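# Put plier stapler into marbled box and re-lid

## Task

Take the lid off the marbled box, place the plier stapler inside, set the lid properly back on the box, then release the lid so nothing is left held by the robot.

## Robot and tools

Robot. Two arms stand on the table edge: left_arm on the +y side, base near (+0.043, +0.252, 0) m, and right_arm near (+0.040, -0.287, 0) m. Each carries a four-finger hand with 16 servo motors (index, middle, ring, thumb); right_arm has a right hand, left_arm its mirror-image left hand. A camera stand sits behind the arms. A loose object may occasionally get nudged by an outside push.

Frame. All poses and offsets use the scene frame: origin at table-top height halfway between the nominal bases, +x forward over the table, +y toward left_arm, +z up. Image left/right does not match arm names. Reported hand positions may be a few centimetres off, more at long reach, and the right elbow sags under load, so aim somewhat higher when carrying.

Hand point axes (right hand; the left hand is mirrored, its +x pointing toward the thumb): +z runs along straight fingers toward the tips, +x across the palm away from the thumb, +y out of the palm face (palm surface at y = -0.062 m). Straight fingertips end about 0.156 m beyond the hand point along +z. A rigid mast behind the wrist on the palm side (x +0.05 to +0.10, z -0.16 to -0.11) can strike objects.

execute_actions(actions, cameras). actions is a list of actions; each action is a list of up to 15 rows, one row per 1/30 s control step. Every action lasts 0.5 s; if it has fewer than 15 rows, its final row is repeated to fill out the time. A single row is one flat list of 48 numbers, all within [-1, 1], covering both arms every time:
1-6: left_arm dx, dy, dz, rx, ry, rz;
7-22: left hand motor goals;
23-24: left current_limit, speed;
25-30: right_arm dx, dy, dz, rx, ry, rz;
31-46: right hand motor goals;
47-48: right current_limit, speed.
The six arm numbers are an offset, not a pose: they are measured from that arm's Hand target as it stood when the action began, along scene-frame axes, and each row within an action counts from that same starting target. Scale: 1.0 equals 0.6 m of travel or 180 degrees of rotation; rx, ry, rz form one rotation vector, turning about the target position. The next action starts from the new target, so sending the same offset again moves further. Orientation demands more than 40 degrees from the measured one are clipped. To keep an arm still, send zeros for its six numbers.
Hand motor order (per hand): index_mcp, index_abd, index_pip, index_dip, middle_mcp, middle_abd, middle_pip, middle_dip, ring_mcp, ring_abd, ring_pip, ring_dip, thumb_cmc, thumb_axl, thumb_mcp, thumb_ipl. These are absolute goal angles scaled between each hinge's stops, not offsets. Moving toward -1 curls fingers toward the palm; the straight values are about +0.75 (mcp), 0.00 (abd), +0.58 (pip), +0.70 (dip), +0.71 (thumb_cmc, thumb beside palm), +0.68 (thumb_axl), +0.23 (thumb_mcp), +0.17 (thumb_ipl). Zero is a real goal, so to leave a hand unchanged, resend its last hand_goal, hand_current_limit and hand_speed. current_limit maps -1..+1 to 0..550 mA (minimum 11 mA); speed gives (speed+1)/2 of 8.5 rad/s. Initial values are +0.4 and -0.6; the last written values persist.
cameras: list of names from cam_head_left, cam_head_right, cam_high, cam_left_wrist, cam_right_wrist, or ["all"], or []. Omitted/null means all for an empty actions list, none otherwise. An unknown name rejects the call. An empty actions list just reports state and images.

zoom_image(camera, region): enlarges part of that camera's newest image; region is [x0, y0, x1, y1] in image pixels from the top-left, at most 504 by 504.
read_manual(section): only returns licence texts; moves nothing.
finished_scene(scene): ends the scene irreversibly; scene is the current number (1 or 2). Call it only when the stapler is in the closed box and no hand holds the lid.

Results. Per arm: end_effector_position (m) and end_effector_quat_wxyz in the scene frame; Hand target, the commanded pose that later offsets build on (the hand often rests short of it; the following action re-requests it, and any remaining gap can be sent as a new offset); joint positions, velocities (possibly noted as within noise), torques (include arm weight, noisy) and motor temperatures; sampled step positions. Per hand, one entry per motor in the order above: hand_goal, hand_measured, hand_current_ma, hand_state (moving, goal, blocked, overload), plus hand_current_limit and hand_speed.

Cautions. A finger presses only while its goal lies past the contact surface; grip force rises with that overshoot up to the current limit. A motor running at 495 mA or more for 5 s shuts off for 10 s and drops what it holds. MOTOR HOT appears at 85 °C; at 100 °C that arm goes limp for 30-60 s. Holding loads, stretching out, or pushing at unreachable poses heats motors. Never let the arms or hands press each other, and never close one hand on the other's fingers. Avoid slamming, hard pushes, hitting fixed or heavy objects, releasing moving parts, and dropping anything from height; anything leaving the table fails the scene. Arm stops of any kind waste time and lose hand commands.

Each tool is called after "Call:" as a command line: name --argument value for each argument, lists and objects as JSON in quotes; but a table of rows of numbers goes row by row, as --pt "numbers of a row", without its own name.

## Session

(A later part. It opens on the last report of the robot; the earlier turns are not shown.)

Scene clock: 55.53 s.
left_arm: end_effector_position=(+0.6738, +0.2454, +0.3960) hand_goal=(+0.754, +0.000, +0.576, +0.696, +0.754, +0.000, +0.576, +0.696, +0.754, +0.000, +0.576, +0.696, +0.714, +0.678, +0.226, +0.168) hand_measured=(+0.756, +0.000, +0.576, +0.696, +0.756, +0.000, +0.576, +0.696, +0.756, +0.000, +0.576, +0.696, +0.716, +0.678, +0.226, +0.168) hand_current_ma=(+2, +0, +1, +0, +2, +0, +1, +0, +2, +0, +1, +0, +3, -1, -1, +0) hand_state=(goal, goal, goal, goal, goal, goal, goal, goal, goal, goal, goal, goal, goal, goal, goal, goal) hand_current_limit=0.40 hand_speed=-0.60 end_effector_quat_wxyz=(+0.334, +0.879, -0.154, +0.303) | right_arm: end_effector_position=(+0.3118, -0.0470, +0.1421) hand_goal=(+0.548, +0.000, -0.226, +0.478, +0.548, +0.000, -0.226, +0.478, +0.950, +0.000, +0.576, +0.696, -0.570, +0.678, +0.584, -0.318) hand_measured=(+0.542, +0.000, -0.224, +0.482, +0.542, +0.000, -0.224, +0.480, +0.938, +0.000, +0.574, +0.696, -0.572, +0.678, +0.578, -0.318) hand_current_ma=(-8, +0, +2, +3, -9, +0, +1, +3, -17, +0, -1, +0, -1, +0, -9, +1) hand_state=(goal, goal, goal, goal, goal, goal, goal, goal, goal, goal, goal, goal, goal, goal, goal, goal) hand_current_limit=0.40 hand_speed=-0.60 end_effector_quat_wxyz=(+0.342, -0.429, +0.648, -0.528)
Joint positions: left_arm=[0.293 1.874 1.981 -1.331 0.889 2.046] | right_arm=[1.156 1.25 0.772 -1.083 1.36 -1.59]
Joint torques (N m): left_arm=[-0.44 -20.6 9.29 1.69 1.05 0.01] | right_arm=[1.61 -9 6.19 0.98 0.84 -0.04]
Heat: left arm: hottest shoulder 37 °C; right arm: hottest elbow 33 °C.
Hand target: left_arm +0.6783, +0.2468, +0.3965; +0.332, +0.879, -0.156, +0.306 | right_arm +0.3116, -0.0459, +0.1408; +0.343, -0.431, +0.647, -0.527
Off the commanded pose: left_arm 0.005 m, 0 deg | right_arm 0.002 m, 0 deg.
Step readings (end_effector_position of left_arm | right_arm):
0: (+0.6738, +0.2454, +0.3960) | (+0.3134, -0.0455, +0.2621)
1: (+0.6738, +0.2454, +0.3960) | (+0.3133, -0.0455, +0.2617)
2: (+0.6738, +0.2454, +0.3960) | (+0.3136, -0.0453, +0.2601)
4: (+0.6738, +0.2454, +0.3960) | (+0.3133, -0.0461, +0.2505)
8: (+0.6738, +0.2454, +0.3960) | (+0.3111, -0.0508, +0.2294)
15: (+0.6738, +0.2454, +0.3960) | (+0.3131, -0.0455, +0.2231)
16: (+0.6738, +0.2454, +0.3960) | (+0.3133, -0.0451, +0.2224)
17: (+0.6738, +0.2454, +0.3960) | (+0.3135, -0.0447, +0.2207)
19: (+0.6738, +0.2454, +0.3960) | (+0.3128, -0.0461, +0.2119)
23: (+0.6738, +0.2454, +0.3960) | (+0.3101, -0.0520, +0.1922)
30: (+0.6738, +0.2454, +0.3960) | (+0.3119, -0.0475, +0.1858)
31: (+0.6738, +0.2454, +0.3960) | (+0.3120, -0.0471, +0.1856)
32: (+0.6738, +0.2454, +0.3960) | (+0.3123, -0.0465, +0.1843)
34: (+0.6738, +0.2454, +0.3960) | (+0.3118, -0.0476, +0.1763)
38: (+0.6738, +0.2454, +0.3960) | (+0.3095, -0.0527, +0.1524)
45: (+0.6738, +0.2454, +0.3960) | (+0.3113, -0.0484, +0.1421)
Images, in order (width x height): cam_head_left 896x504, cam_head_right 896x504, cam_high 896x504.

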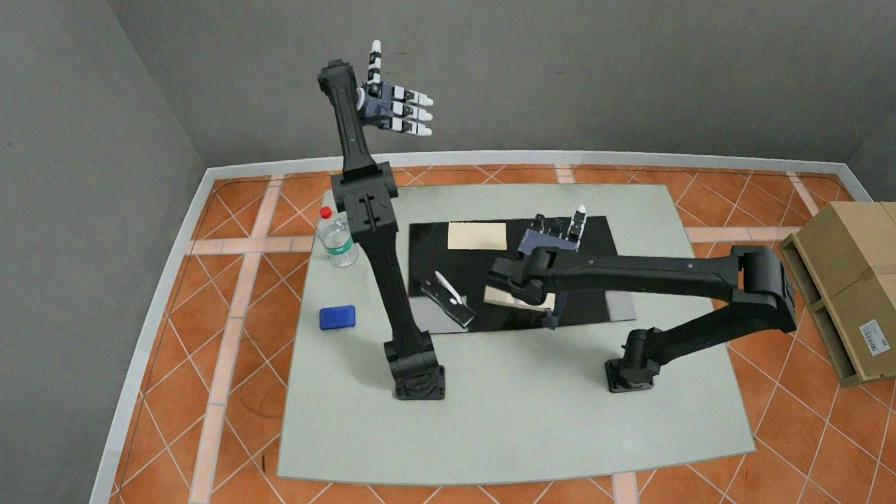

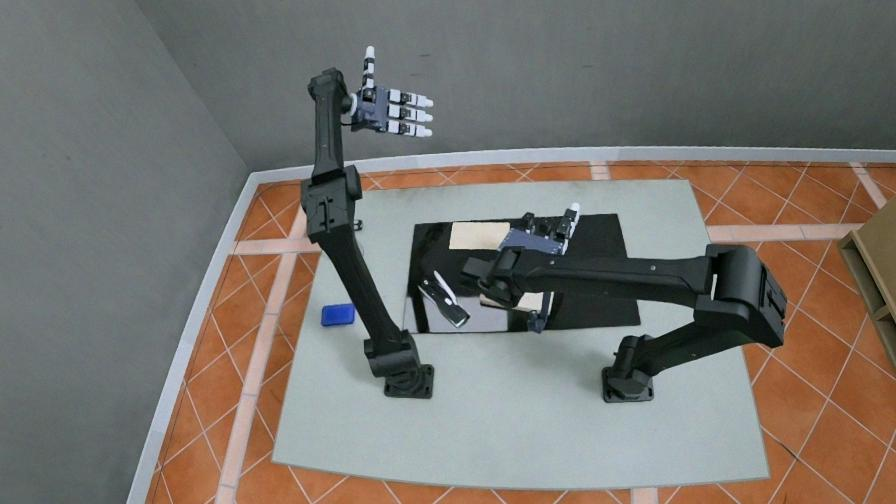

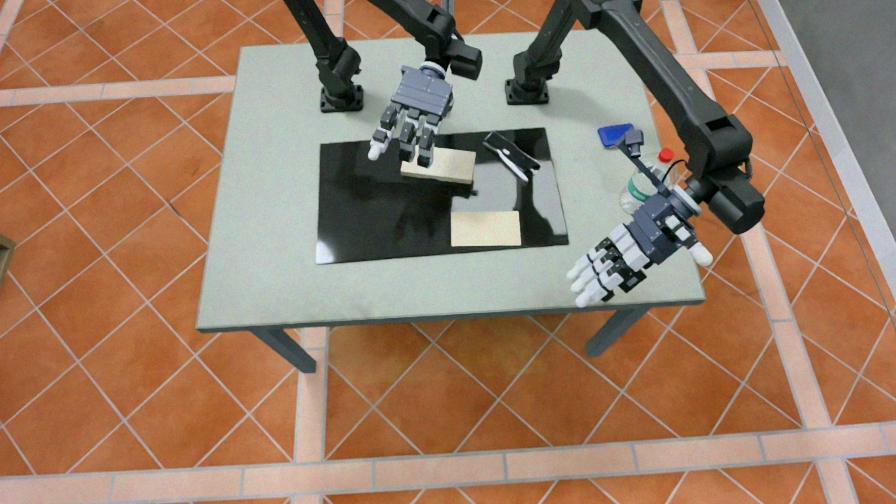

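Call:
execute_actions --actions '[[[0,0,0,0,0,0,0.754,0,0.576,0.696,0.754,0,0.576,0.696,0.754,0,0.576,0.696,0.714,0.678,0.226,0.168,0.4,-0.6,0.009,0.02,-0.06,0,0,0,0.548,0,-0.226,0.478,0.548,0,-0.226,0.478,0.95,0,0.576,0.696,-0.571,0.678,0.584,-0.319,0.4,-0.6]],[[0,0,0,0,0,0,0.754,0,0.576,0.696,0.754,0,0.576,0.696,0.754,0,0.576,0.696,0.714,0.678,0.226,0.168,0.4,-0.6,0,0,-0.04,0,0,0,0.548,0,-0.226,0.478,0.548,0,-0.226,0.478,0.95,0,0.576,0.696,-0.571,0.678,0.584,-0.319,0.4,-0.6]]]' --cameras '["cam_head_left", "cam_head_right", "cam_high"]'

Call:
zoom_image --camera "cam_high" --region '[380, 100, 500, 200]'

Call:
zoom_image --camera "cam_head_left" --region '[450, 190, 600, 340]'

Call:
zoom_image --camera "cam_head_right" --region '[450, 190, 600, 340]'

Scene clock: 62.03 s.
left_arm: end_effector_position=(+0.6738, +0.2454, +0.3960) hand_goal=(+0.754, +0.000, +0.576, +0.696, +0.754, +0.000, +0.576, +0.696, +0.754, +0.000, +0.576, +0.696, +0.714, +0.678, +0.226, +0.168) hand_measured=(+0.756, +0.000, +0.576, +0.696, +0.756, +0.000, +0.576, +0.696, +0.756, +0.000, +0.576, +0.696, +0.716, +0.678, +0.226, +0.168) hand_current_ma=(+2, +0, +1, +0, +2, +0, +1, +0, +2, +0, +1, +0, +3, -1, -1, +0) hand_state=(goal, goal, goal, goal, goal, goal, goal, goal, goal, goal, goal, goal, goal, goal, goal, goal) hand_current_limit=0.40 hand_speed=-0.60 end_effector_quat_wxyz=(+0.334, +0.879, -0.154, +0.303) | right_arm: end_effector_position=(+0.3173, -0.0344, +0.0838) hand_goal=(+0.548, +0.000, -0.226, +0.478, +0.548, +0.000, -0.226, +0.478, +0.950, +0.000, +0.576, +0.696, -0.570, +0.678, +0.584, -0.318) hand_measured=(+0.542, +0.000, -0.224, +0.482, +0.542, +0.000, -0.224, +0.480, +0.938, +0.000, +0.574, +0.696, -0.572, +0.678, +0.578, -0.318) hand_current_ma=(-8, +0, +2, +3, -9, +0, +1, +3, -17, +0, -1, +0, -1, +0, -9, +1) hand_state=(goal, goal, goal, goal, goal, goal, goal, goal, goal, goal, goal, goal, goal, goal, goal, goal) hand_current_limit=0.40 hand_speed=-0.60 end_effector_quat_wxyz=(+0.344, -0.428, +0.649, -0.526)
Joint positions: left_arm=[0.293 1.874 1.981 -1.331 0.889 2.046] | right_arm=[1.156 1.387 0.714 -0.876 1.36 -1.597]
Joint torques (N m): left_arm=[-0.38 -20.54 9.29 1.68 1.05 0.01] | right_arm=[1.55 -9.76 5.49 1.02 0.84 0]
Heat: left arm: hottest shoulder 37 °C; right arm: hottest elbow 33 °C.
Hand target: left_arm +0.6783, +0.2468, +0.3965; +0.332, +0.879, -0.156, +0.306 | right_arm +0.3170, -0.0339, +0.0808; +0.343, -0.431, +0.647, -0.527
Off the commanded pose: left_arm 0.005 m, 0 deg | right_arm 0.003 m, 0 deg.
Step readings (end_effector_position of left_arm | right_arm):
0: (+0.6738, +0.2454, +0.3960) | (+0.3118, -0.0471, +0.1421)
1: (+0.6738, +0.2454, +0.3960) | (+0.3118, -0.0469, +0.1421)
2: (+0.6738, +0.2454, +0.3960) | (+0.3123, -0.0460, +0.1412)
4: (+0.6738, +0.2454, +0.3960) | (+0.3135, -0.0432, +0.1364)
8: (+0.6738, +0.2454, +0.3960) | (+0.3148, -0.0402, +0.1164)
15: (+0.6738, +0.2454, +0.3960) | (+0.3164, -0.0365, +0.1060)
16: (+0.6738, +0.2454, +0.3960) | (+0.3166, -0.0360, +0.1061)
17: (+0.6738, +0.2454, +0.3960) | (+0.3170, -0.0352, +0.1055)
19: (+0.6738, +0.2454, +0.3960) | (+0.3174, -0.0342, +0.1026)
23: (+0.6738, +0.2454, +0.3960) | (+0.3167, -0.0358, +0.0903)
30: (+0.6738, +0.2454, +0.3960) | (+0.3170, -0.0351, +0.0838)
Images, in order (width x height): cam_head_left 896x504, cam_head_right 896x504, cam_high 896x504.

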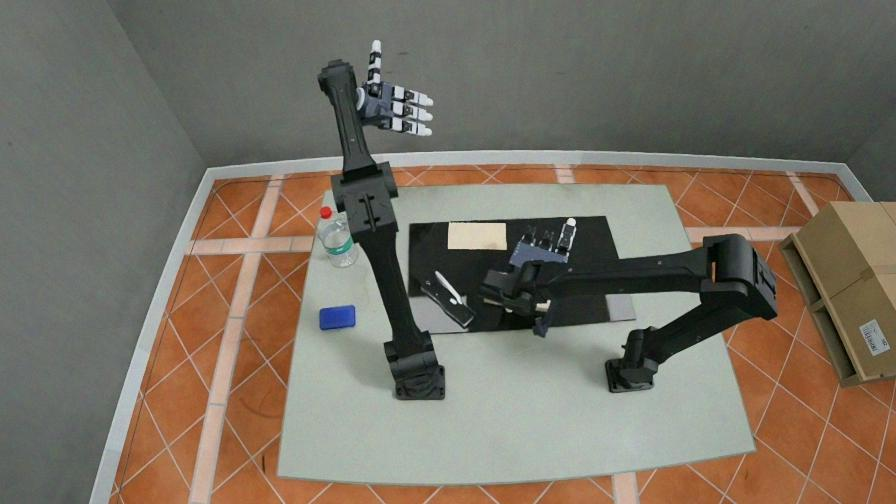

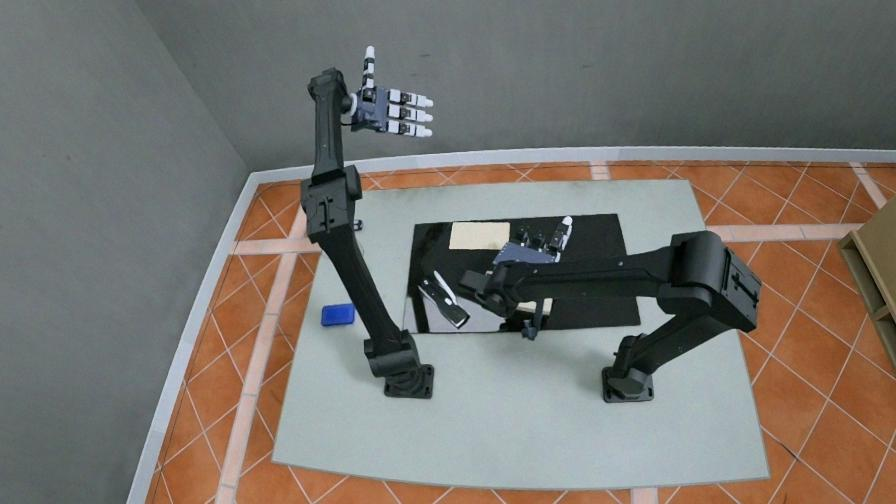

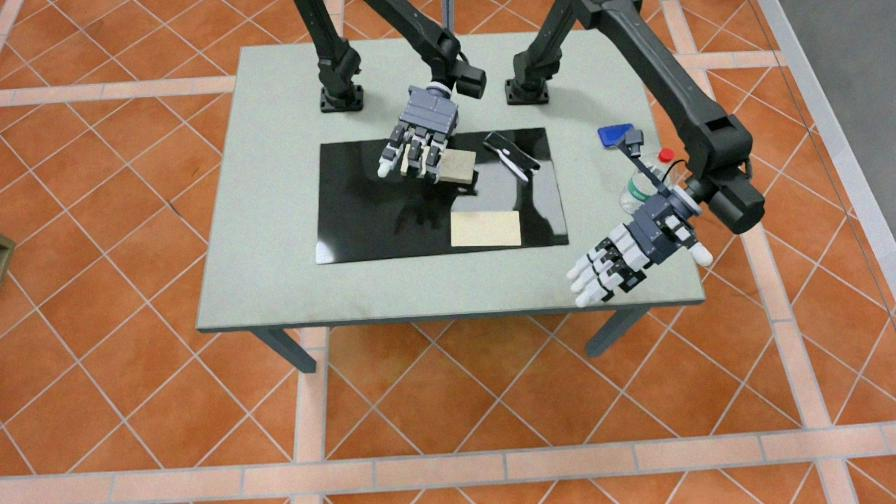

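Scaled by 4.200 from the camera's 896x504 image, which has a finer 1280x720 frame.

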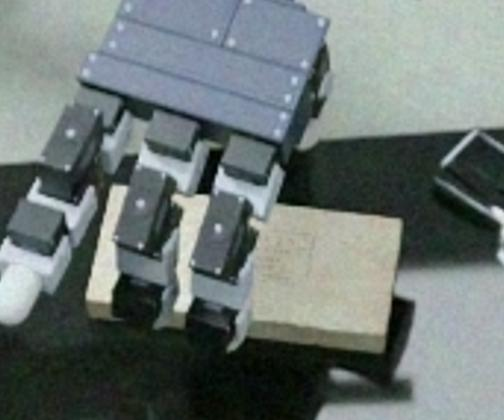

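Scaled by 3.360 from the camera's 896x504 image, which has a finer 1280x720 frame.

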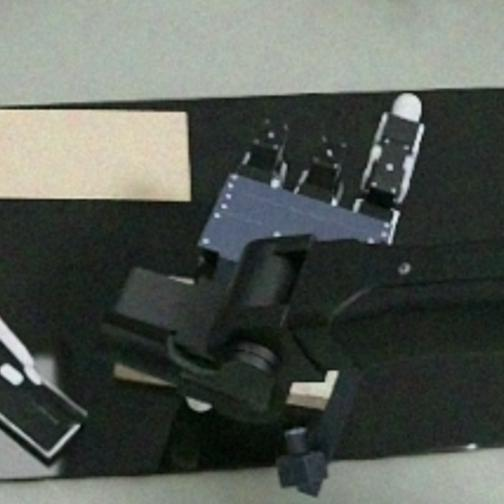

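Scaled by 3.360 from the camera's 896x504 image, which has a finer 1280x720 frame.

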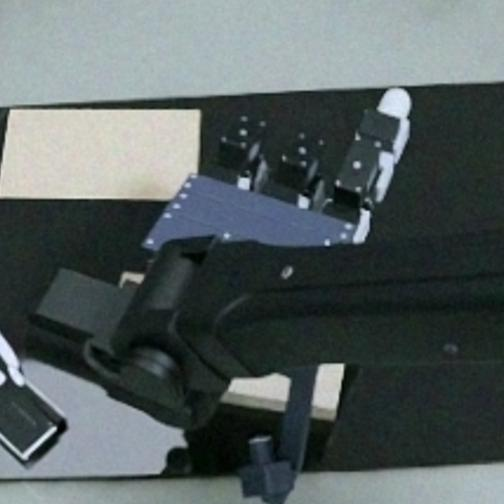

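Call:
execute_actions --actions '[[[0,0,0,0,0,0,0.754,0,0.576,0.696,0.754,0,0.576,0.696,0.754,0,0.576,0.696,0.714,0.678,0.226,0.168,0.4,-0.6,0,0,-0.035,0,0,0,0.548,0,-0.226,0.478,0.548,0,-0.226,0.478,0.95,0,0.576,0.696,-0.571,0.678,0.584,-0.319,0.4,-0.6]]]' --cameras '["cam_head_left", "cam_head_right", "cam_high"]'

Call:
zoom_image --camera "cam_high" --region '[380, 100, 500, 200]'

Call:
zoom_image --camera "cam_head_left" --region '[450, 190, 600, 340]'

Call:
zoom_image --camera "cam_head_right" --region '[450, 190, 600, 340]'

Scene clock: 66.83 s.
left_arm: end_effector_position=(+0.6738, +0.2454, +0.3960) hand_goal=(+0.754, +0.000, +0.576, +0.696, +0.754, +0.000, +0.576, +0.696, +0.754, +0.000, +0.576, +0.696, +0.714, +0.678, +0.226, +0.168) hand_measured=(+0.756, +0.000, +0.576, +0.696, +0.756, +0.000, +0.576, +0.696, +0.756, +0.000, +0.576, +0.696, +0.716, +0.678, +0.226, +0.168) hand_current_ma=(+2, +0, +1, +0, +2, +0, +1, +0, +2, +0, +1, +0, +3, -1, -1, +0) hand_state=(goal, goal, goal, goal, goal, goal, goal, goal, goal, goal, goal, goal, goal, goal, goal, goal) hand_current_limit=0.40 hand_speed=-0.60 end_effector_quat_wxyz=(+0.334, +0.879, -0.154, +0.303) | right_arm: end_effector_position=(+0.3174, -0.0342, +0.0629) hand_goal=(+0.548, +0.000, -0.226, +0.478, +0.548, +0.000, -0.226, +0.478, +0.950, +0.000, +0.576, +0.696, -0.570, +0.678, +0.584, -0.318) hand_measured=(+0.542, +0.000, -0.224, +0.482, +0.542, +0.000, -0.224, +0.480, +0.938, +0.000, +0.574, +0.696, -0.572, +0.678, +0.578, -0.318) hand_current_ma=(-8, +0, +2, +3, -9, +0, +1, +3, -17, +0, -1, +0, -1, +0, -9, +1) hand_state=(goal, goal, goal, goal, goal, goal, goal, goal, goal, goal, goal, goal, goal, goal, goal, goal) hand_current_limit=0.40 hand_speed=-0.60 end_effector_quat_wxyz=(+0.344, -0.428, +0.649, -0.526)
Joint positions: left_arm=[0.293 1.874 1.981 -1.331 0.889 2.046] | right_arm=[1.156 1.433 0.689 -0.803 1.36 -1.599]
Joint torques (N m): left_arm=[-0.38 -20.48 9.31 1.68 1.05 0.01] | right_arm=[1.55 -9.99 5.18 0.99 0.84 -0.05]
Heat: left arm: hottest shoulder 38 °C; right arm: hottest elbow 33 °C.
Hand target: left_arm +0.6783, +0.2468, +0.3965; +0.332, +0.879, -0.156, +0.306 | right_arm +0.3170, -0.0338, +0.0598; +0.343, -0.431, +0.647, -0.526
Off the commanded pose: left_arm 0.005 m, 0 deg | right_arm 0.003 m, 0 deg.
Step readings (end_effector_position of left_arm | right_arm):
0: (+0.6738, +0.2454, +0.3960) | (+0.3173, -0.0344, +0.0838)
1: (+0.6738, +0.2454, +0.3960) | (+0.3173, -0.0343, +0.0838)
2: (+0.6738, +0.2454, +0.3960) | (+0.3175, -0.0339, +0.0834)
4: (+0.6738, +0.2454, +0.3960) | (+0.3177, -0.0333, +0.0803)
8: (+0.6738, +0.2454, +0.3960) | (+0.3168, -0.0355, +0.0687)
15: (+0.6738, +0.2454, +0.3960) | (+0.3170, -0.0351, +0.0628)
Images, in order (width x height): cam_head_left 896x504, cam_head_right 896x504, cam_high 896x504.

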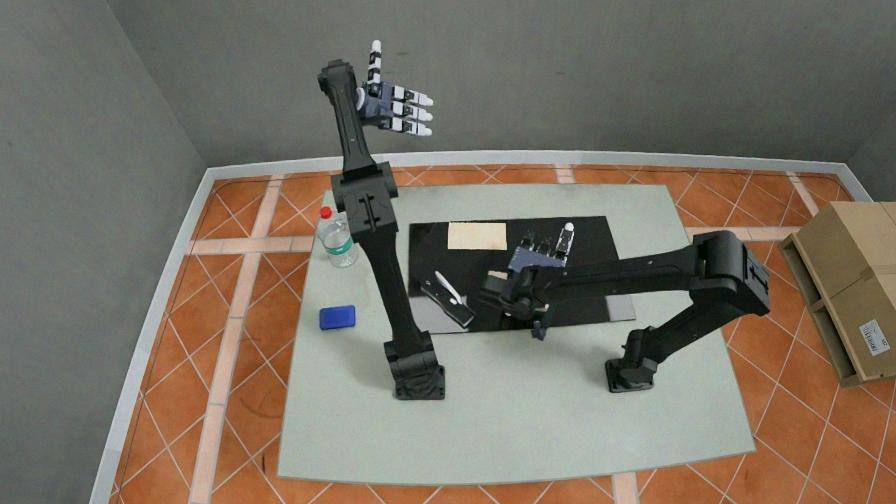

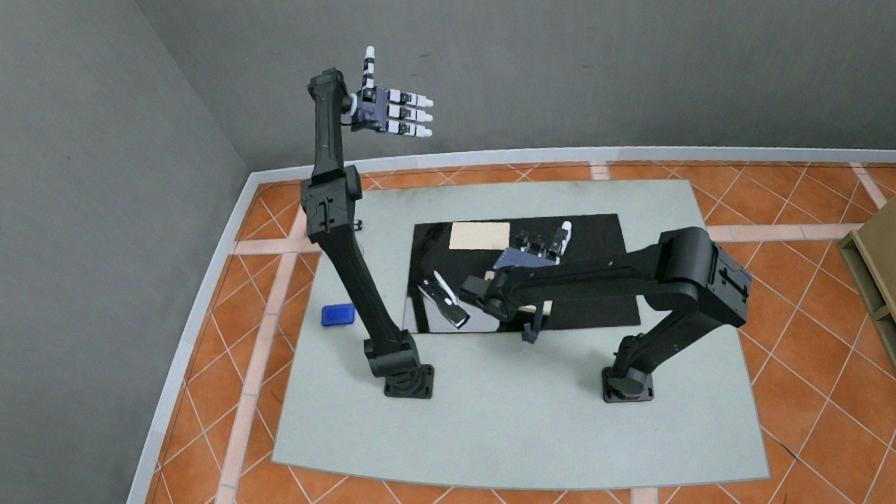

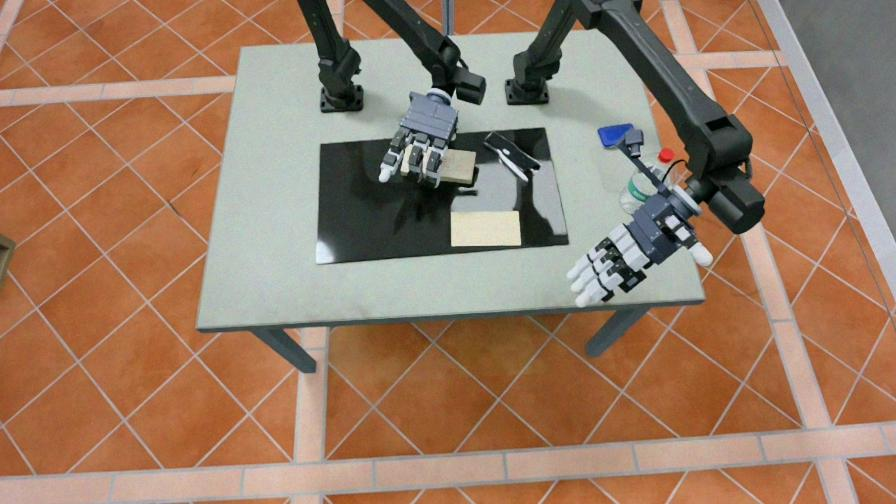

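Scaled by 4.200 from the camera's 896x504 image, which has a finer 1280x720 frame.

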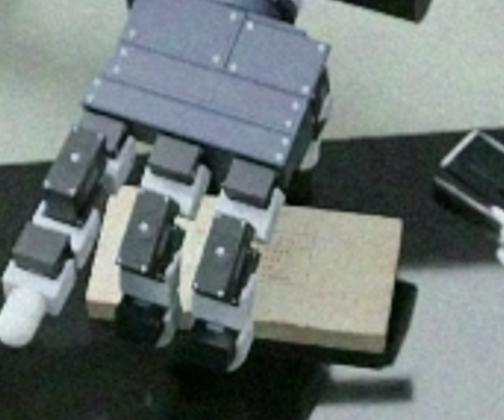

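Scaled by 3.360 from the camera's 896x504 image, which has a finer 1280x720 frame.

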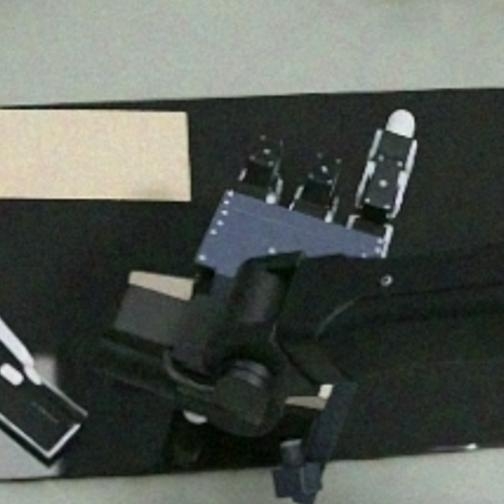

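Scaled by 3.360 from the camera's 896x504 image, which has a finer 1280x720 frame.

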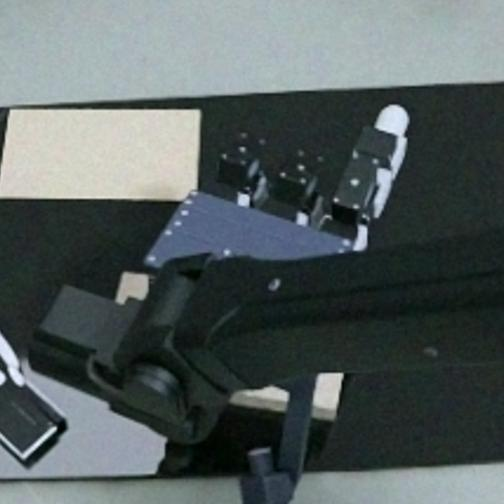

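Call:
execute_actions --actions '[[[0,0,0,0,0,0,0.754,0,0.576,0.696,0.754,0,0.576,0.696,0.754,0,0.576,0.696,0.714,0.678,0.226,0.168,0.4,-0.6,0,0.003,-0.037,0,0,0,0.548,0,-0.226,0.478,0.548,0,-0.226,0.478,0.95,0,0.576,0.696,-0.571,0.678,0.584,-0.319,0.4,-0.6]]]' --cameras '["cam_head_left", "cam_head_right", "cam_high"]'

Call:
zoom_image --camera "cam_high" --region '[380, 100, 500, 200]'

Call:
zoom_image --camera "cam_head_left" --region '[450, 190, 600, 340]'

Call:
zoom_image --camera "cam_head_right" --region '[450, 190, 600, 340]'

Scene clock: 71.53 s.
left_arm: end_effector_position=(+0.6738, +0.2454, +0.3960) hand_goal=(+0.754, +0.000, +0.576, +0.696, +0.754, +0.000, +0.576, +0.696, +0.754, +0.000, +0.576, +0.696, +0.714, +0.678, +0.226, +0.168) hand_measured=(+0.756, +0.000, +0.576, +0.696, +0.756, +0.000, +0.576, +0.696, +0.756, +0.000, +0.576, +0.696, +0.716, +0.678, +0.226, +0.168) hand_current_ma=(+2, +0, +1, +0, +2, +0, +1, +0, +2, +0, +1, +0, +3, -1, -1, +0) hand_state=(goal, goal, goal, goal, goal, goal, goal, goal, goal, goal, goal, goal, goal, goal, goal, goal) hand_current_limit=0.40 hand_speed=-0.60 end_effector_quat_wxyz=(+0.334, +0.879, -0.154, +0.303) | right_arm: end_effector_position=(+0.3178, -0.0334, +0.0411) hand_goal=(+0.548, +0.000, -0.226, +0.478, +0.548, +0.000, -0.226, +0.478, +0.950, +0.000, +0.576, +0.696, -0.570, +0.678, +0.584, -0.318) hand_measured=(+0.542, -0.002, -0.224, +0.480, +0.542, +0.000, -0.224, +0.480, +0.938, +0.000, +0.574, +0.696, -0.574, +0.678, +0.582, -0.320) hand_current_ma=(-8, -1, +1, +2, -9, +0, +1, +3, -17, +0, -1, +0, -4, +0, -2, -3) hand_state=(goal, goal, goal, goal, goal, goal, goal, goal, goal, goal, goal, goal, goal, goal, goal, goal) hand_current_limit=0.40 hand_speed=-0.60 end_effector_quat_wxyz=(+0.342, -0.430, +0.648, -0.528)
Joint positions: left_arm=[0.293 1.874 1.981 -1.331 0.889 2.046] | right_arm=[1.156 1.491 0.673 -0.737 1.36 -1.598]
Joint torques (N m): left_arm=[-0.44 -20.54 9.29 1.68 1.05 0.02] | right_arm=[1.73 -10.29 4.82 1.02 0.83 0.03]
Heat: left arm: hottest shoulder 38 °C; right arm: hottest elbow 32 °C.
Hand target: left_arm +0.6783, +0.2468, +0.3965; +0.332, +0.879, -0.156, +0.306 | right_arm +0.3170, -0.0321, +0.0376; +0.343, -0.431, +0.647, -0.527
Off the commanded pose: left_arm 0.005 m, 0 deg | right_arm 0.004 m, 0 deg.
Step readings (end_effector_position of left_arm | right_arm):
0: (+0.6738, +0.2454, +0.3960) | (+0.3174, -0.0342, +0.0629)
1: (+0.6738, +0.2454, +0.3960) | (+0.3174, -0.0341, +0.0629)
2: (+0.6738, +0.2454, +0.3960) | (+0.3176, -0.0337, +0.0625)
4: (+0.6738, +0.2454, +0.3960) | (+0.3180, -0.0326, +0.0593)
8: (+0.6738, +0.2454, +0.3960) | (+0.3173, -0.0344, +0.0465)
15: (+0.6738, +0.2454, +0.3960) | (+0.3172, -0.0346, +0.0410)
Images, in order (width x height): cam_head_left 896x504, cam_head_right 896x504, cam_high 896x504.

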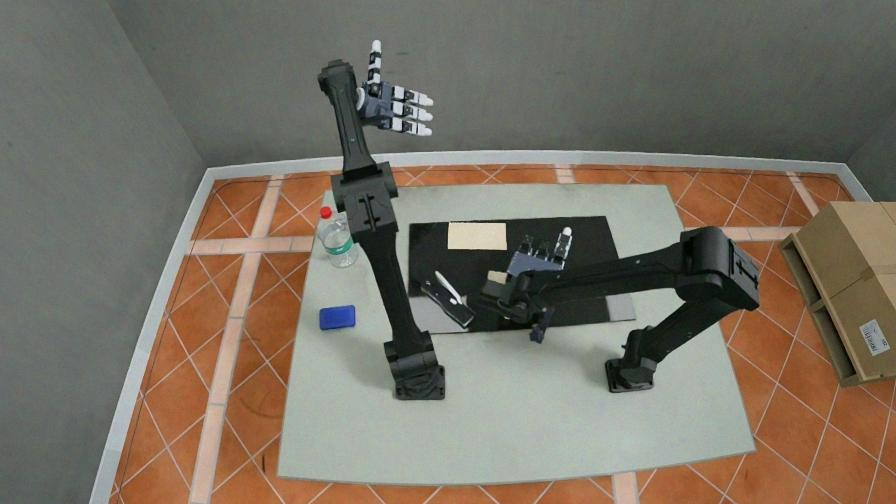

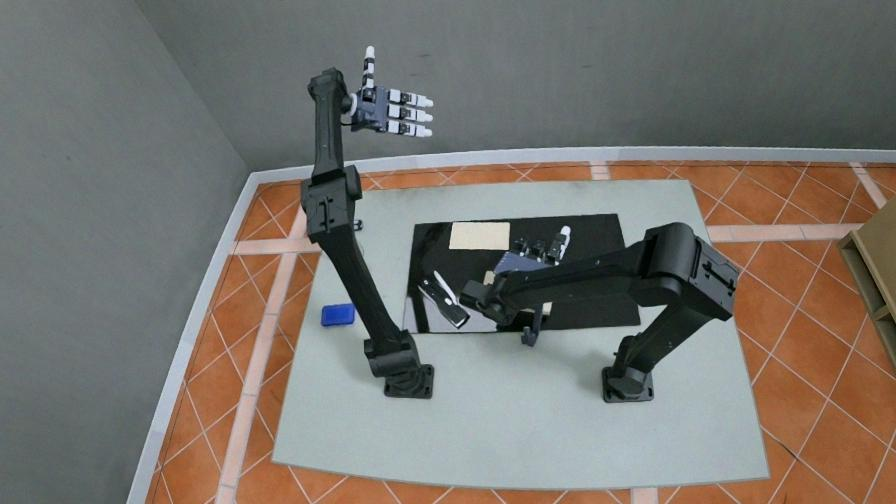

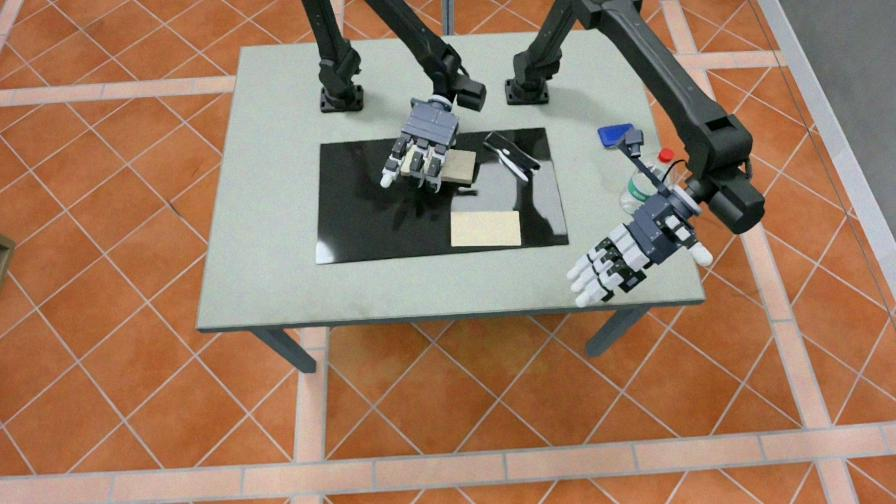

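Scaled by 4.200 from the camera's 896x504 image, which has a finer 1280x720 frame.

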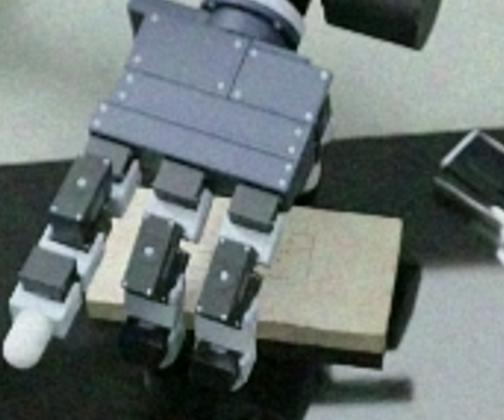

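Scaled by 3.360 from the camera's 896x504 image, which has a finer 1280x720 frame.

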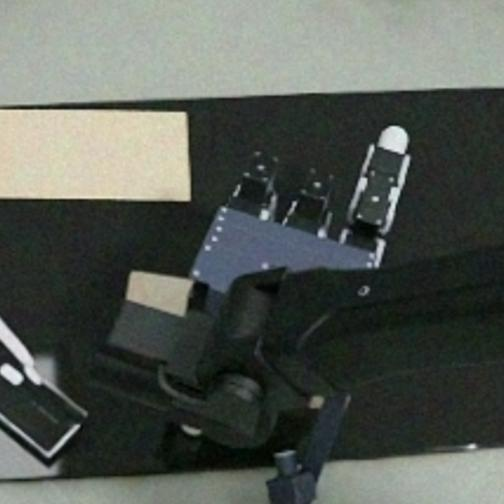

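Scaled by 3.360 from the camera's 896x504 image, which has a finer 1280x720 frame.

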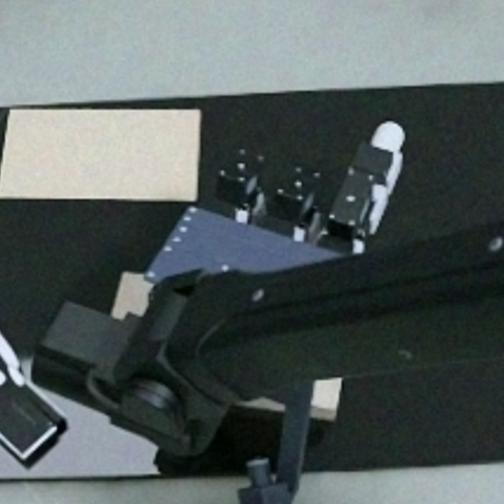

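Call:
execute_actions --actions '[[[0,0,0,0,0,0,0.754,0,0.576,0.696,0.754,0,0.576,0.696,0.754,0,0.576,0.696,0.714,0.678,0.226,0.168,0.4,-0.6,0,0,0,0,0,0,0.36,0,-0.226,0.478,0.36,0,-0.226,0.478,0.95,0,0.576,0.696,-0.571,0.678,0.43,-0.319,0,-0.9]],[[0,0,0,0,0,0,0.754,0,0.576,0.696,0.754,0,0.576,0.696,0.754,0,0.576,0.696,0.714,0.678,0.226,0.168,0.4,-0.6,0,0,0,0,0,0,0.32,0,-0.226,0.478,0.32,0,-0.226,0.478,0.95,0,0.576,0.696,-0.571,0.678,0.37,-0.319,0,-0.9]]]' --cameras '["cam_head_left", "cam_head_right", "cam_high"]'

Call:
zoom_image --camera "cam_high" --region '[380, 100, 500, 200]'

Call:
zoom_image --camera "cam_head_left" --region '[450, 190, 600, 340]'

Scene clock: 74.57 s.
left_arm: end_effector_position=(+0.6738, +0.2454, +0.3960) hand_goal=(+0.754, +0.000, +0.576, +0.696, +0.754, +0.000, +0.576, +0.696, +0.754, +0.000, +0.576, +0.696, +0.714, +0.678, +0.226, +0.168) hand_measured=(+0.756, +0.000, +0.576, +0.696, +0.756, +0.000, +0.576, +0.696, +0.756, +0.000, +0.576, +0.696, +0.716, +0.678, +0.226, +0.168) hand_current_ma=(+2, +0, +1, +0, +2, +0, +1, +0, +2, +0, +1, +0, +3, -1, -1, +0) hand_state=(goal, goal, goal, goal, goal, goal, goal, goal, goal, goal, goal, goal, goal, goal, goal, goal) hand_current_limit=0.40 hand_speed=-0.60 end_effector_quat_wxyz=(+0.334, +0.879, -0.154, +0.303) | right_arm: end_effector_position=(+0.3201, -0.0338, +0.0442) hand_goal=(+0.320, +0.000, -0.226, +0.478, +0.320, +0.000, -0.226, +0.478, +0.950, +0.000, +0.576, +0.696, -0.570, +0.678, +0.370, -0.318) hand_measured=(+0.426, -0.002, -0.200, +0.490, +0.392, +0.000, -0.210, +0.486, +0.938, +0.000, +0.574, +0.696, -0.576, +0.678, +0.532, -0.302) hand_current_ma=(+275, -1, +49, +17, +217, +0, +26, +9, -17, +0, -1, +0, -6, +0, +275, +38) hand_state=(blocked, goal, blocked, goal, blocked, goal, goal, goal, goal, goal, goal, goal, goal, goal, blocked, goal) hand_current_limit=0.00 hand_speed=-0.90 end_effector_quat_wxyz=(+0.347, -0.425, +0.643, -0.533)
Joint positions: left_arm=[0.293 1.874 1.981 -1.331 0.889 2.046] | right_arm=[1.156 1.491 0.673 -0.734 1.38 -1.597]
Joint torques (N m): left_arm=[-0.38 -20.48 9.29 1.69 1.05 0.01] | right_arm=[1.79 -10.34 4.82 0.91 0.09 0.02]
Heat: left arm: hottest shoulder 38 °C; right arm: hottest elbow 32 °C.
Hand target: left_arm +0.6783, +0.2468, +0.3965; +0.332, +0.879, -0.156, +0.306 | right_arm +0.3170, -0.0321, +0.0376; +0.343, -0.431, +0.647, -0.527
Off the commanded pose: left_arm 0.005 m, 0 deg | right_arm 0.007 m, 1 deg.
Step readings (end_effector_position of left_arm | right_arm):
0: (+0.6738, +0.2454, +0.3960) | (+0.3178, -0.0334, +0.0411)
1: (+0.6738, +0.2454, +0.3960) | (+0.3178, -0.0334, +0.0411)
2: (+0.6738, +0.2454, +0.3960) | (+0.3178, -0.0334, +0.0411)
4: (+0.6738, +0.2454, +0.3960) | (+0.3178, -0.0334, +0.0411)
8: (+0.6738, +0.2454, +0.3960) | (+0.3182, -0.0336, +0.0417)
15: (+0.6738, +0.2454, +0.3960) | (+0.3194, -0.0337, +0.0432)
16: (+0.6738, +0.2454, +0.3960) | (+0.3195, -0.0338, +0.0434)
17: (+0.6738, +0.2454, +0.3960) | (+0.3196, -0.0337, +0.0435)
19: (+0.6738, +0.2454, +0.3960) | (+0.3197, -0.0337, +0.0437)
23: (+0.6738, +0.2454, +0.3960) | (+0.3201, -0.0338, +0.0442)
30: (+0.6738, +0.2454, +0.3960) | (+0.3201, -0.0338, +0.0442)
Images, in order (width x height): cam_head_left 896x504, cam_head_right 896x504, cam_high 896x504.

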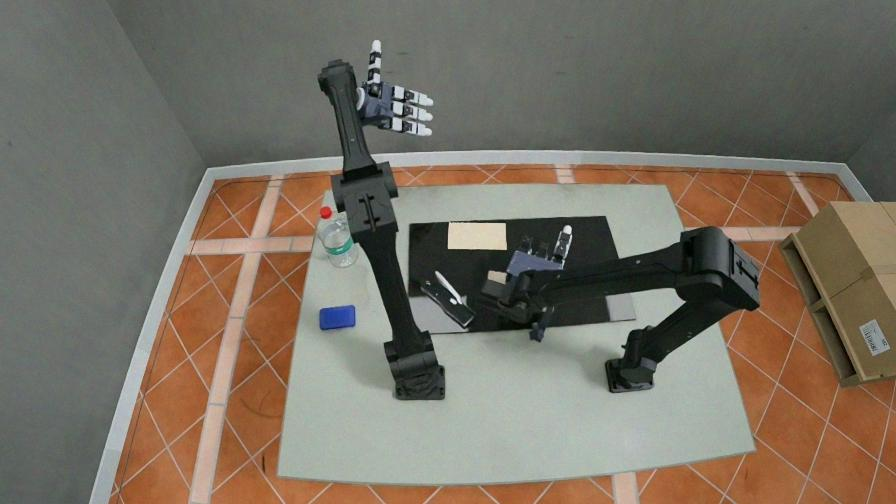

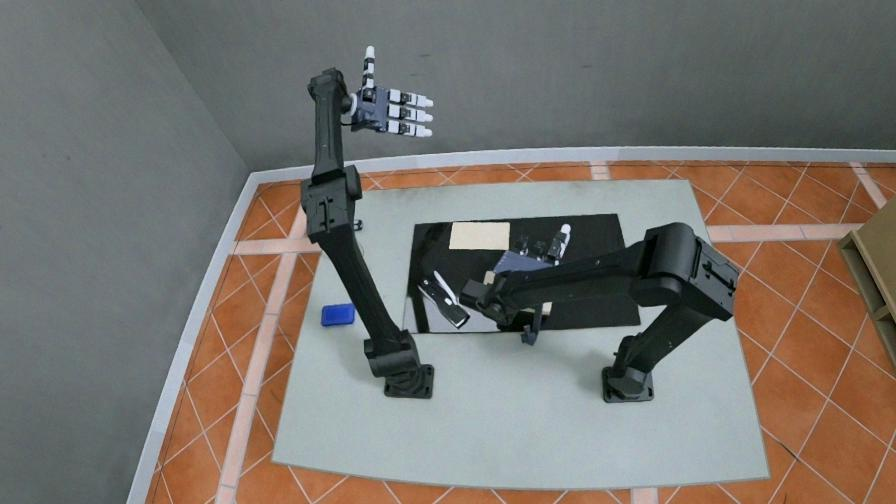

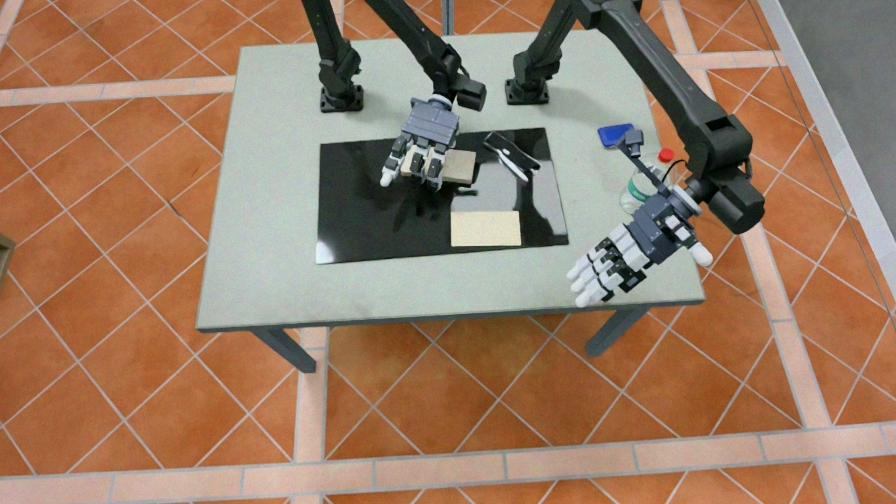

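Scaled by 4.200 from the camera's 896x504 image, which has a finer 1280x720 frame.

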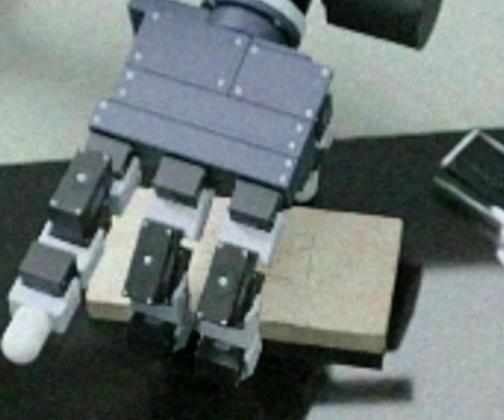

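Scaled by 3.360 from the camera's 896x504 image, which has a finer 1280x720 frame.

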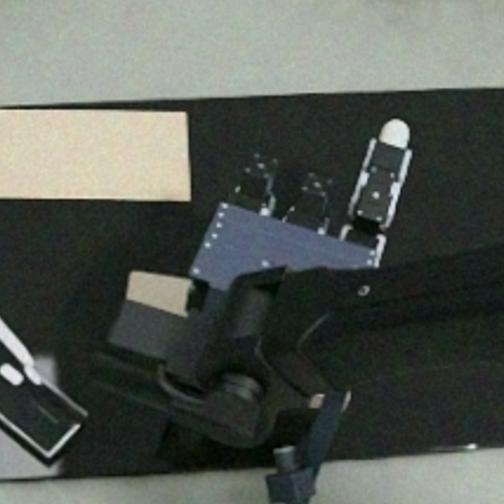

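Call:
zoom_image --camera "cam_high" --region '[405, 150, 465, 200]'

Call:
zoom_image --camera "cam_head_left" --region '[480, 290, 560, 350]'

Call:
zoom_image --camera "cam_head_right" --region '[480, 260, 560, 340]'

Scaled by 8.400 from the camera's 896x504 image, which has a finer 1280x720 frame.

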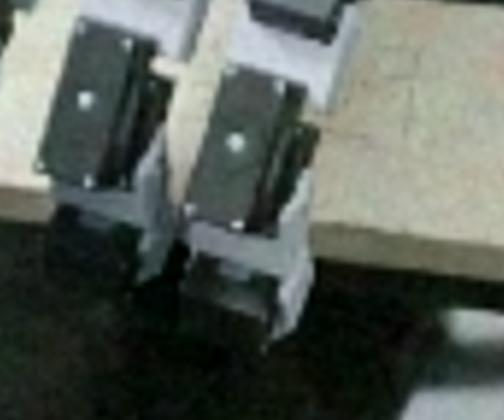

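Scaled by 6.300 from the camera's 896x504 image, which has a finer 1280x720 frame.

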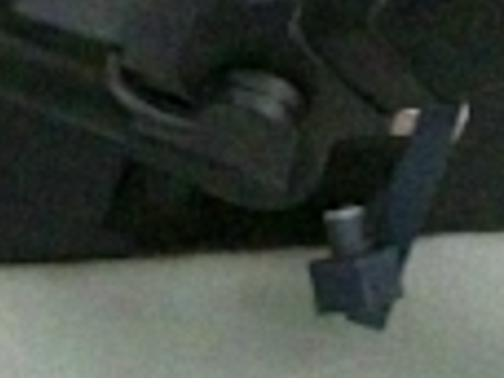

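Scaled by 6.300 from the camera's 896x504 image, which has a finer 1280x720 frame.

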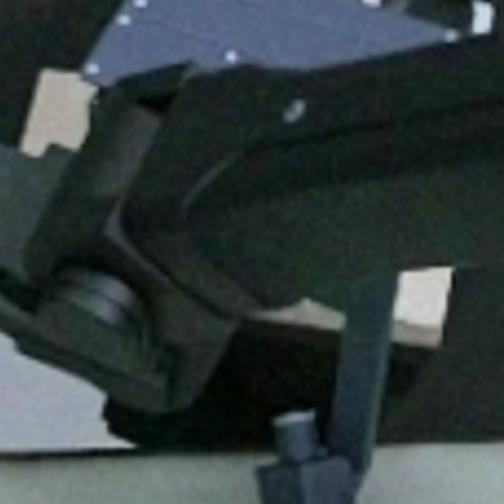

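Call:
execute_actions --actions '[[[0,0,0,0,0,0,0.754,0,0.576,0.696,0.754,0,0.576,0.696,0.754,0,0.576,0.696,0.714,0.678,0.226,0.168,0.4,-0.6,0,0,0.01,0,0,0,0.548,0,-0.226,0.478,0.548,0,-0.226,0.478,0.95,0,0.576,0.696,-0.571,0.678,0.584,-0.319,0,-0.8]],[[0,0,0,0,0,0,0.754,0,0.576,0.696,0.754,0,0.576,0.696,0.754,0,0.576,0.696,0.714,0.678,0.226,0.168,0.4,-0.6,0,0,0.015,0,0,0,0.548,0,-0.226,0.478,0.548,0,-0.226,0.478,0.95,0,0.576,0.696,-0.571,0.678,0.584,-0.319,0,-0.9]],[[0,0,0,0,0,0,0.754,0,0.576,0.696,0.754,0,0.576,0.696,0.754,0,0.576,0.696,0.714,0.678,0.226,0.168,0.4,-0.6,0,0,0,0,0,0,0.36,0,-0.226,0.478,0.36,0,-0.226,0.478,0.95,0,0.576,0.696,-0.571,0.678,0.416,-0.319,0,-0.9]],[[0,0,0,0,0,0,0.754,0,0.576,0.696,0.754,0,0.576,0.696,0.754,0,0.576,0.696,0.714,0.678,0.226,0.168,0.4,-0.6,0,0,0,0,0,0,0.34,0,-0.226,0.478,0.34,0,-0.226,0.478,0.95,0,0.576,0.696,-0.571,0.678,0.39,-0.319,0,-0.9]]]' --cameras '["cam_head_left", "cam_high"]'

Call:
zoom_image --camera "cam_high" --region '[380, 100, 500, 200]'

Scene clock: 91.47 s.
left_arm: end_effector_position=(+0.6738, +0.2454, +0.3960) hand_goal=(+0.754, +0.000, +0.576, +0.696, +0.754, +0.000, +0.576, +0.696, +0.754, +0.000, +0.576, +0.696, +0.714, +0.678, +0.226, +0.168) hand_measured=(+0.756, +0.000, +0.576, +0.696, +0.756, +0.000, +0.576, +0.696, +0.756, +0.000, +0.576, +0.696, +0.716, +0.678, +0.226, +0.168) hand_current_ma=(+2, +0, +1, +0, +2, +0, +1, +0, +2, +0, +1, +0, +3, -1, -1, +0) hand_state=(goal, goal, goal, goal, goal, goal, goal, goal, goal, goal, goal, goal, goal, goal, goal, goal) hand_current_limit=0.40 hand_speed=-0.60 end_effector_quat_wxyz=(+0.334, +0.879, -0.154, +0.303) | right_arm: end_effector_position=(+0.3170, -0.0366, +0.0467) hand_goal=(+0.340, +0.000, -0.226, +0.478, +0.340, +0.000, -0.226, +0.478, +0.950, +0.000, +0.576, +0.696, -0.570, +0.678, +0.390, -0.318) hand_measured=(+0.406, -0.002, -0.206, +0.486, +0.370, -0.002, -0.212, +0.486, +0.938, +0.000, +0.574, +0.696, -0.566, +0.678, +0.432, -0.306) hand_current_ma=(+192, -2, +35, +11, +64, -1, +23, +9, -17, +0, -1, +0, +5, +0, +143, +25) hand_state=(blocked, goal, goal, goal, blocked, goal, goal, goal, goal, goal, goal, goal, goal, goal, blocked, goal) hand_current_limit=0.00 hand_speed=-0.90 end_effector_quat_wxyz=(+0.341, -0.431, +0.644, -0.532)
Joint positions: left_arm=[0.293 1.874 1.981 -1.331 0.889 2.046] | right_arm=[1.156 1.475 0.673 -0.762 1.367 -1.598]
Joint torques (N m): left_arm=[-0.44 -20.48 9.29 1.66 1.05 0] | right_arm=[1.67 -12.28 5.79 0.23 0.56 -0.02]
Heat: left arm: hottest shoulder 39 °C; right arm: hottest elbow 32 °C.
Hand target: left_arm +0.6783, +0.2468, +0.3965; +0.332, +0.879, -0.156, +0.306 | right_arm +0.3170, -0.0320, +0.0527; +0.343, -0.431, +0.647, -0.527
Off the commanded pose: left_arm 0.005 m, 0 deg | right_arm 0.008 m, 1 deg.
Step readings (end_effector_position of left_arm | right_arm):
0: (+0.6738, +0.2454, +0.3960) | (+0.3201, -0.0338, +0.0442)
1: (+0.6738, +0.2454, +0.3960) | (+0.3201, -0.0337, +0.0443)
2: (+0.6738, +0.2454, +0.3960) | (+0.3201, -0.0337, +0.0443)
4: (+0.6738, +0.2454, +0.3960) | (+0.3201, -0.0336, +0.0446)
8: (+0.6738, +0.2454, +0.3960) | (+0.3190, -0.0331, +0.0431)
15: (+0.6738, +0.2454, +0.3960) | (+0.3180, -0.0326, +0.0420)
16: (+0.6738, +0.2454, +0.3960) | (+0.3180, -0.0325, +0.0420)
17: (+0.6738, +0.2454, +0.3960) | (+0.3179, -0.0328, +0.0419)
19: (+0.6738, +0.2454, +0.3960) | (+0.3173, -0.0341, +0.0418)
23: (+0.6738, +0.2454, +0.3960) | (+0.3166, -0.0358, +0.0419)
30: (+0.6738, +0.2454, +0.3960) | (+0.3162, -0.0366, +0.0431)
31: (+0.6738, +0.2454, +0.3960) | (+0.3161, -0.0367, +0.0431)
32: (+0.6738, +0.2454, +0.3960) | (+0.3161, -0.0367, +0.0431)
34: (+0.6738, +0.2454, +0.3960) | (+0.3161, -0.0368, +0.0431)
38: (+0.6738, +0.2454, +0.3960) | (+0.3161, -0.0369, +0.0437)
45: (+0.6738, +0.2454, +0.3960) | (+0.3165, -0.0366, +0.0456)
46: (+0.6738, +0.2454, +0.3960) | (+0.3166, -0.0366, +0.0458)
47: (+0.6738, +0.2454, +0.3960) | (+0.3167, -0.0366, +0.0460)
49: (+0.6738, +0.2454, +0.3960) | (+0.3169, -0.0366, +0.0464)
53: (+0.6738, +0.2454, +0.3960) | (+0.3170, -0.0366, +0.0467)
60: (+0.6738, +0.2454, +0.3960) | (+0.3170, -0.0366, +0.0467)
Images, in order (width x height): cam_head_left 896x504, cam_high 896x504.

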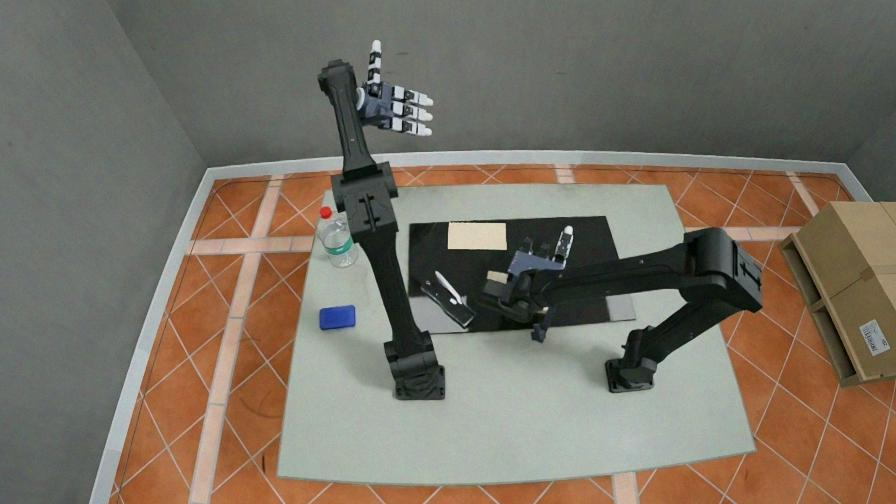

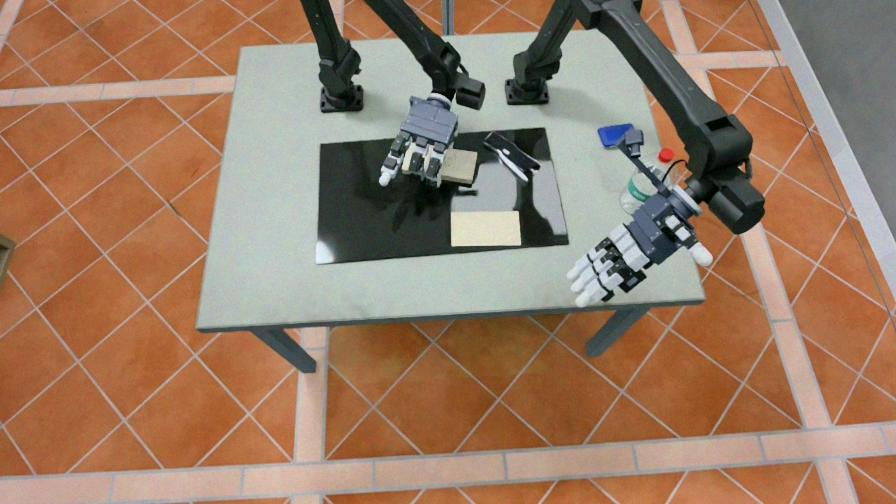

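Scaled by 4.200 from the camera's 896x504 image, which has a finer 1280x720 frame.

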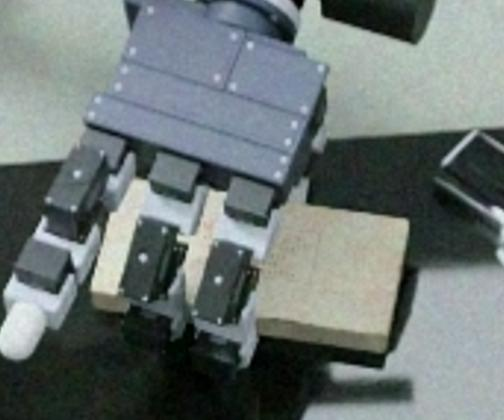

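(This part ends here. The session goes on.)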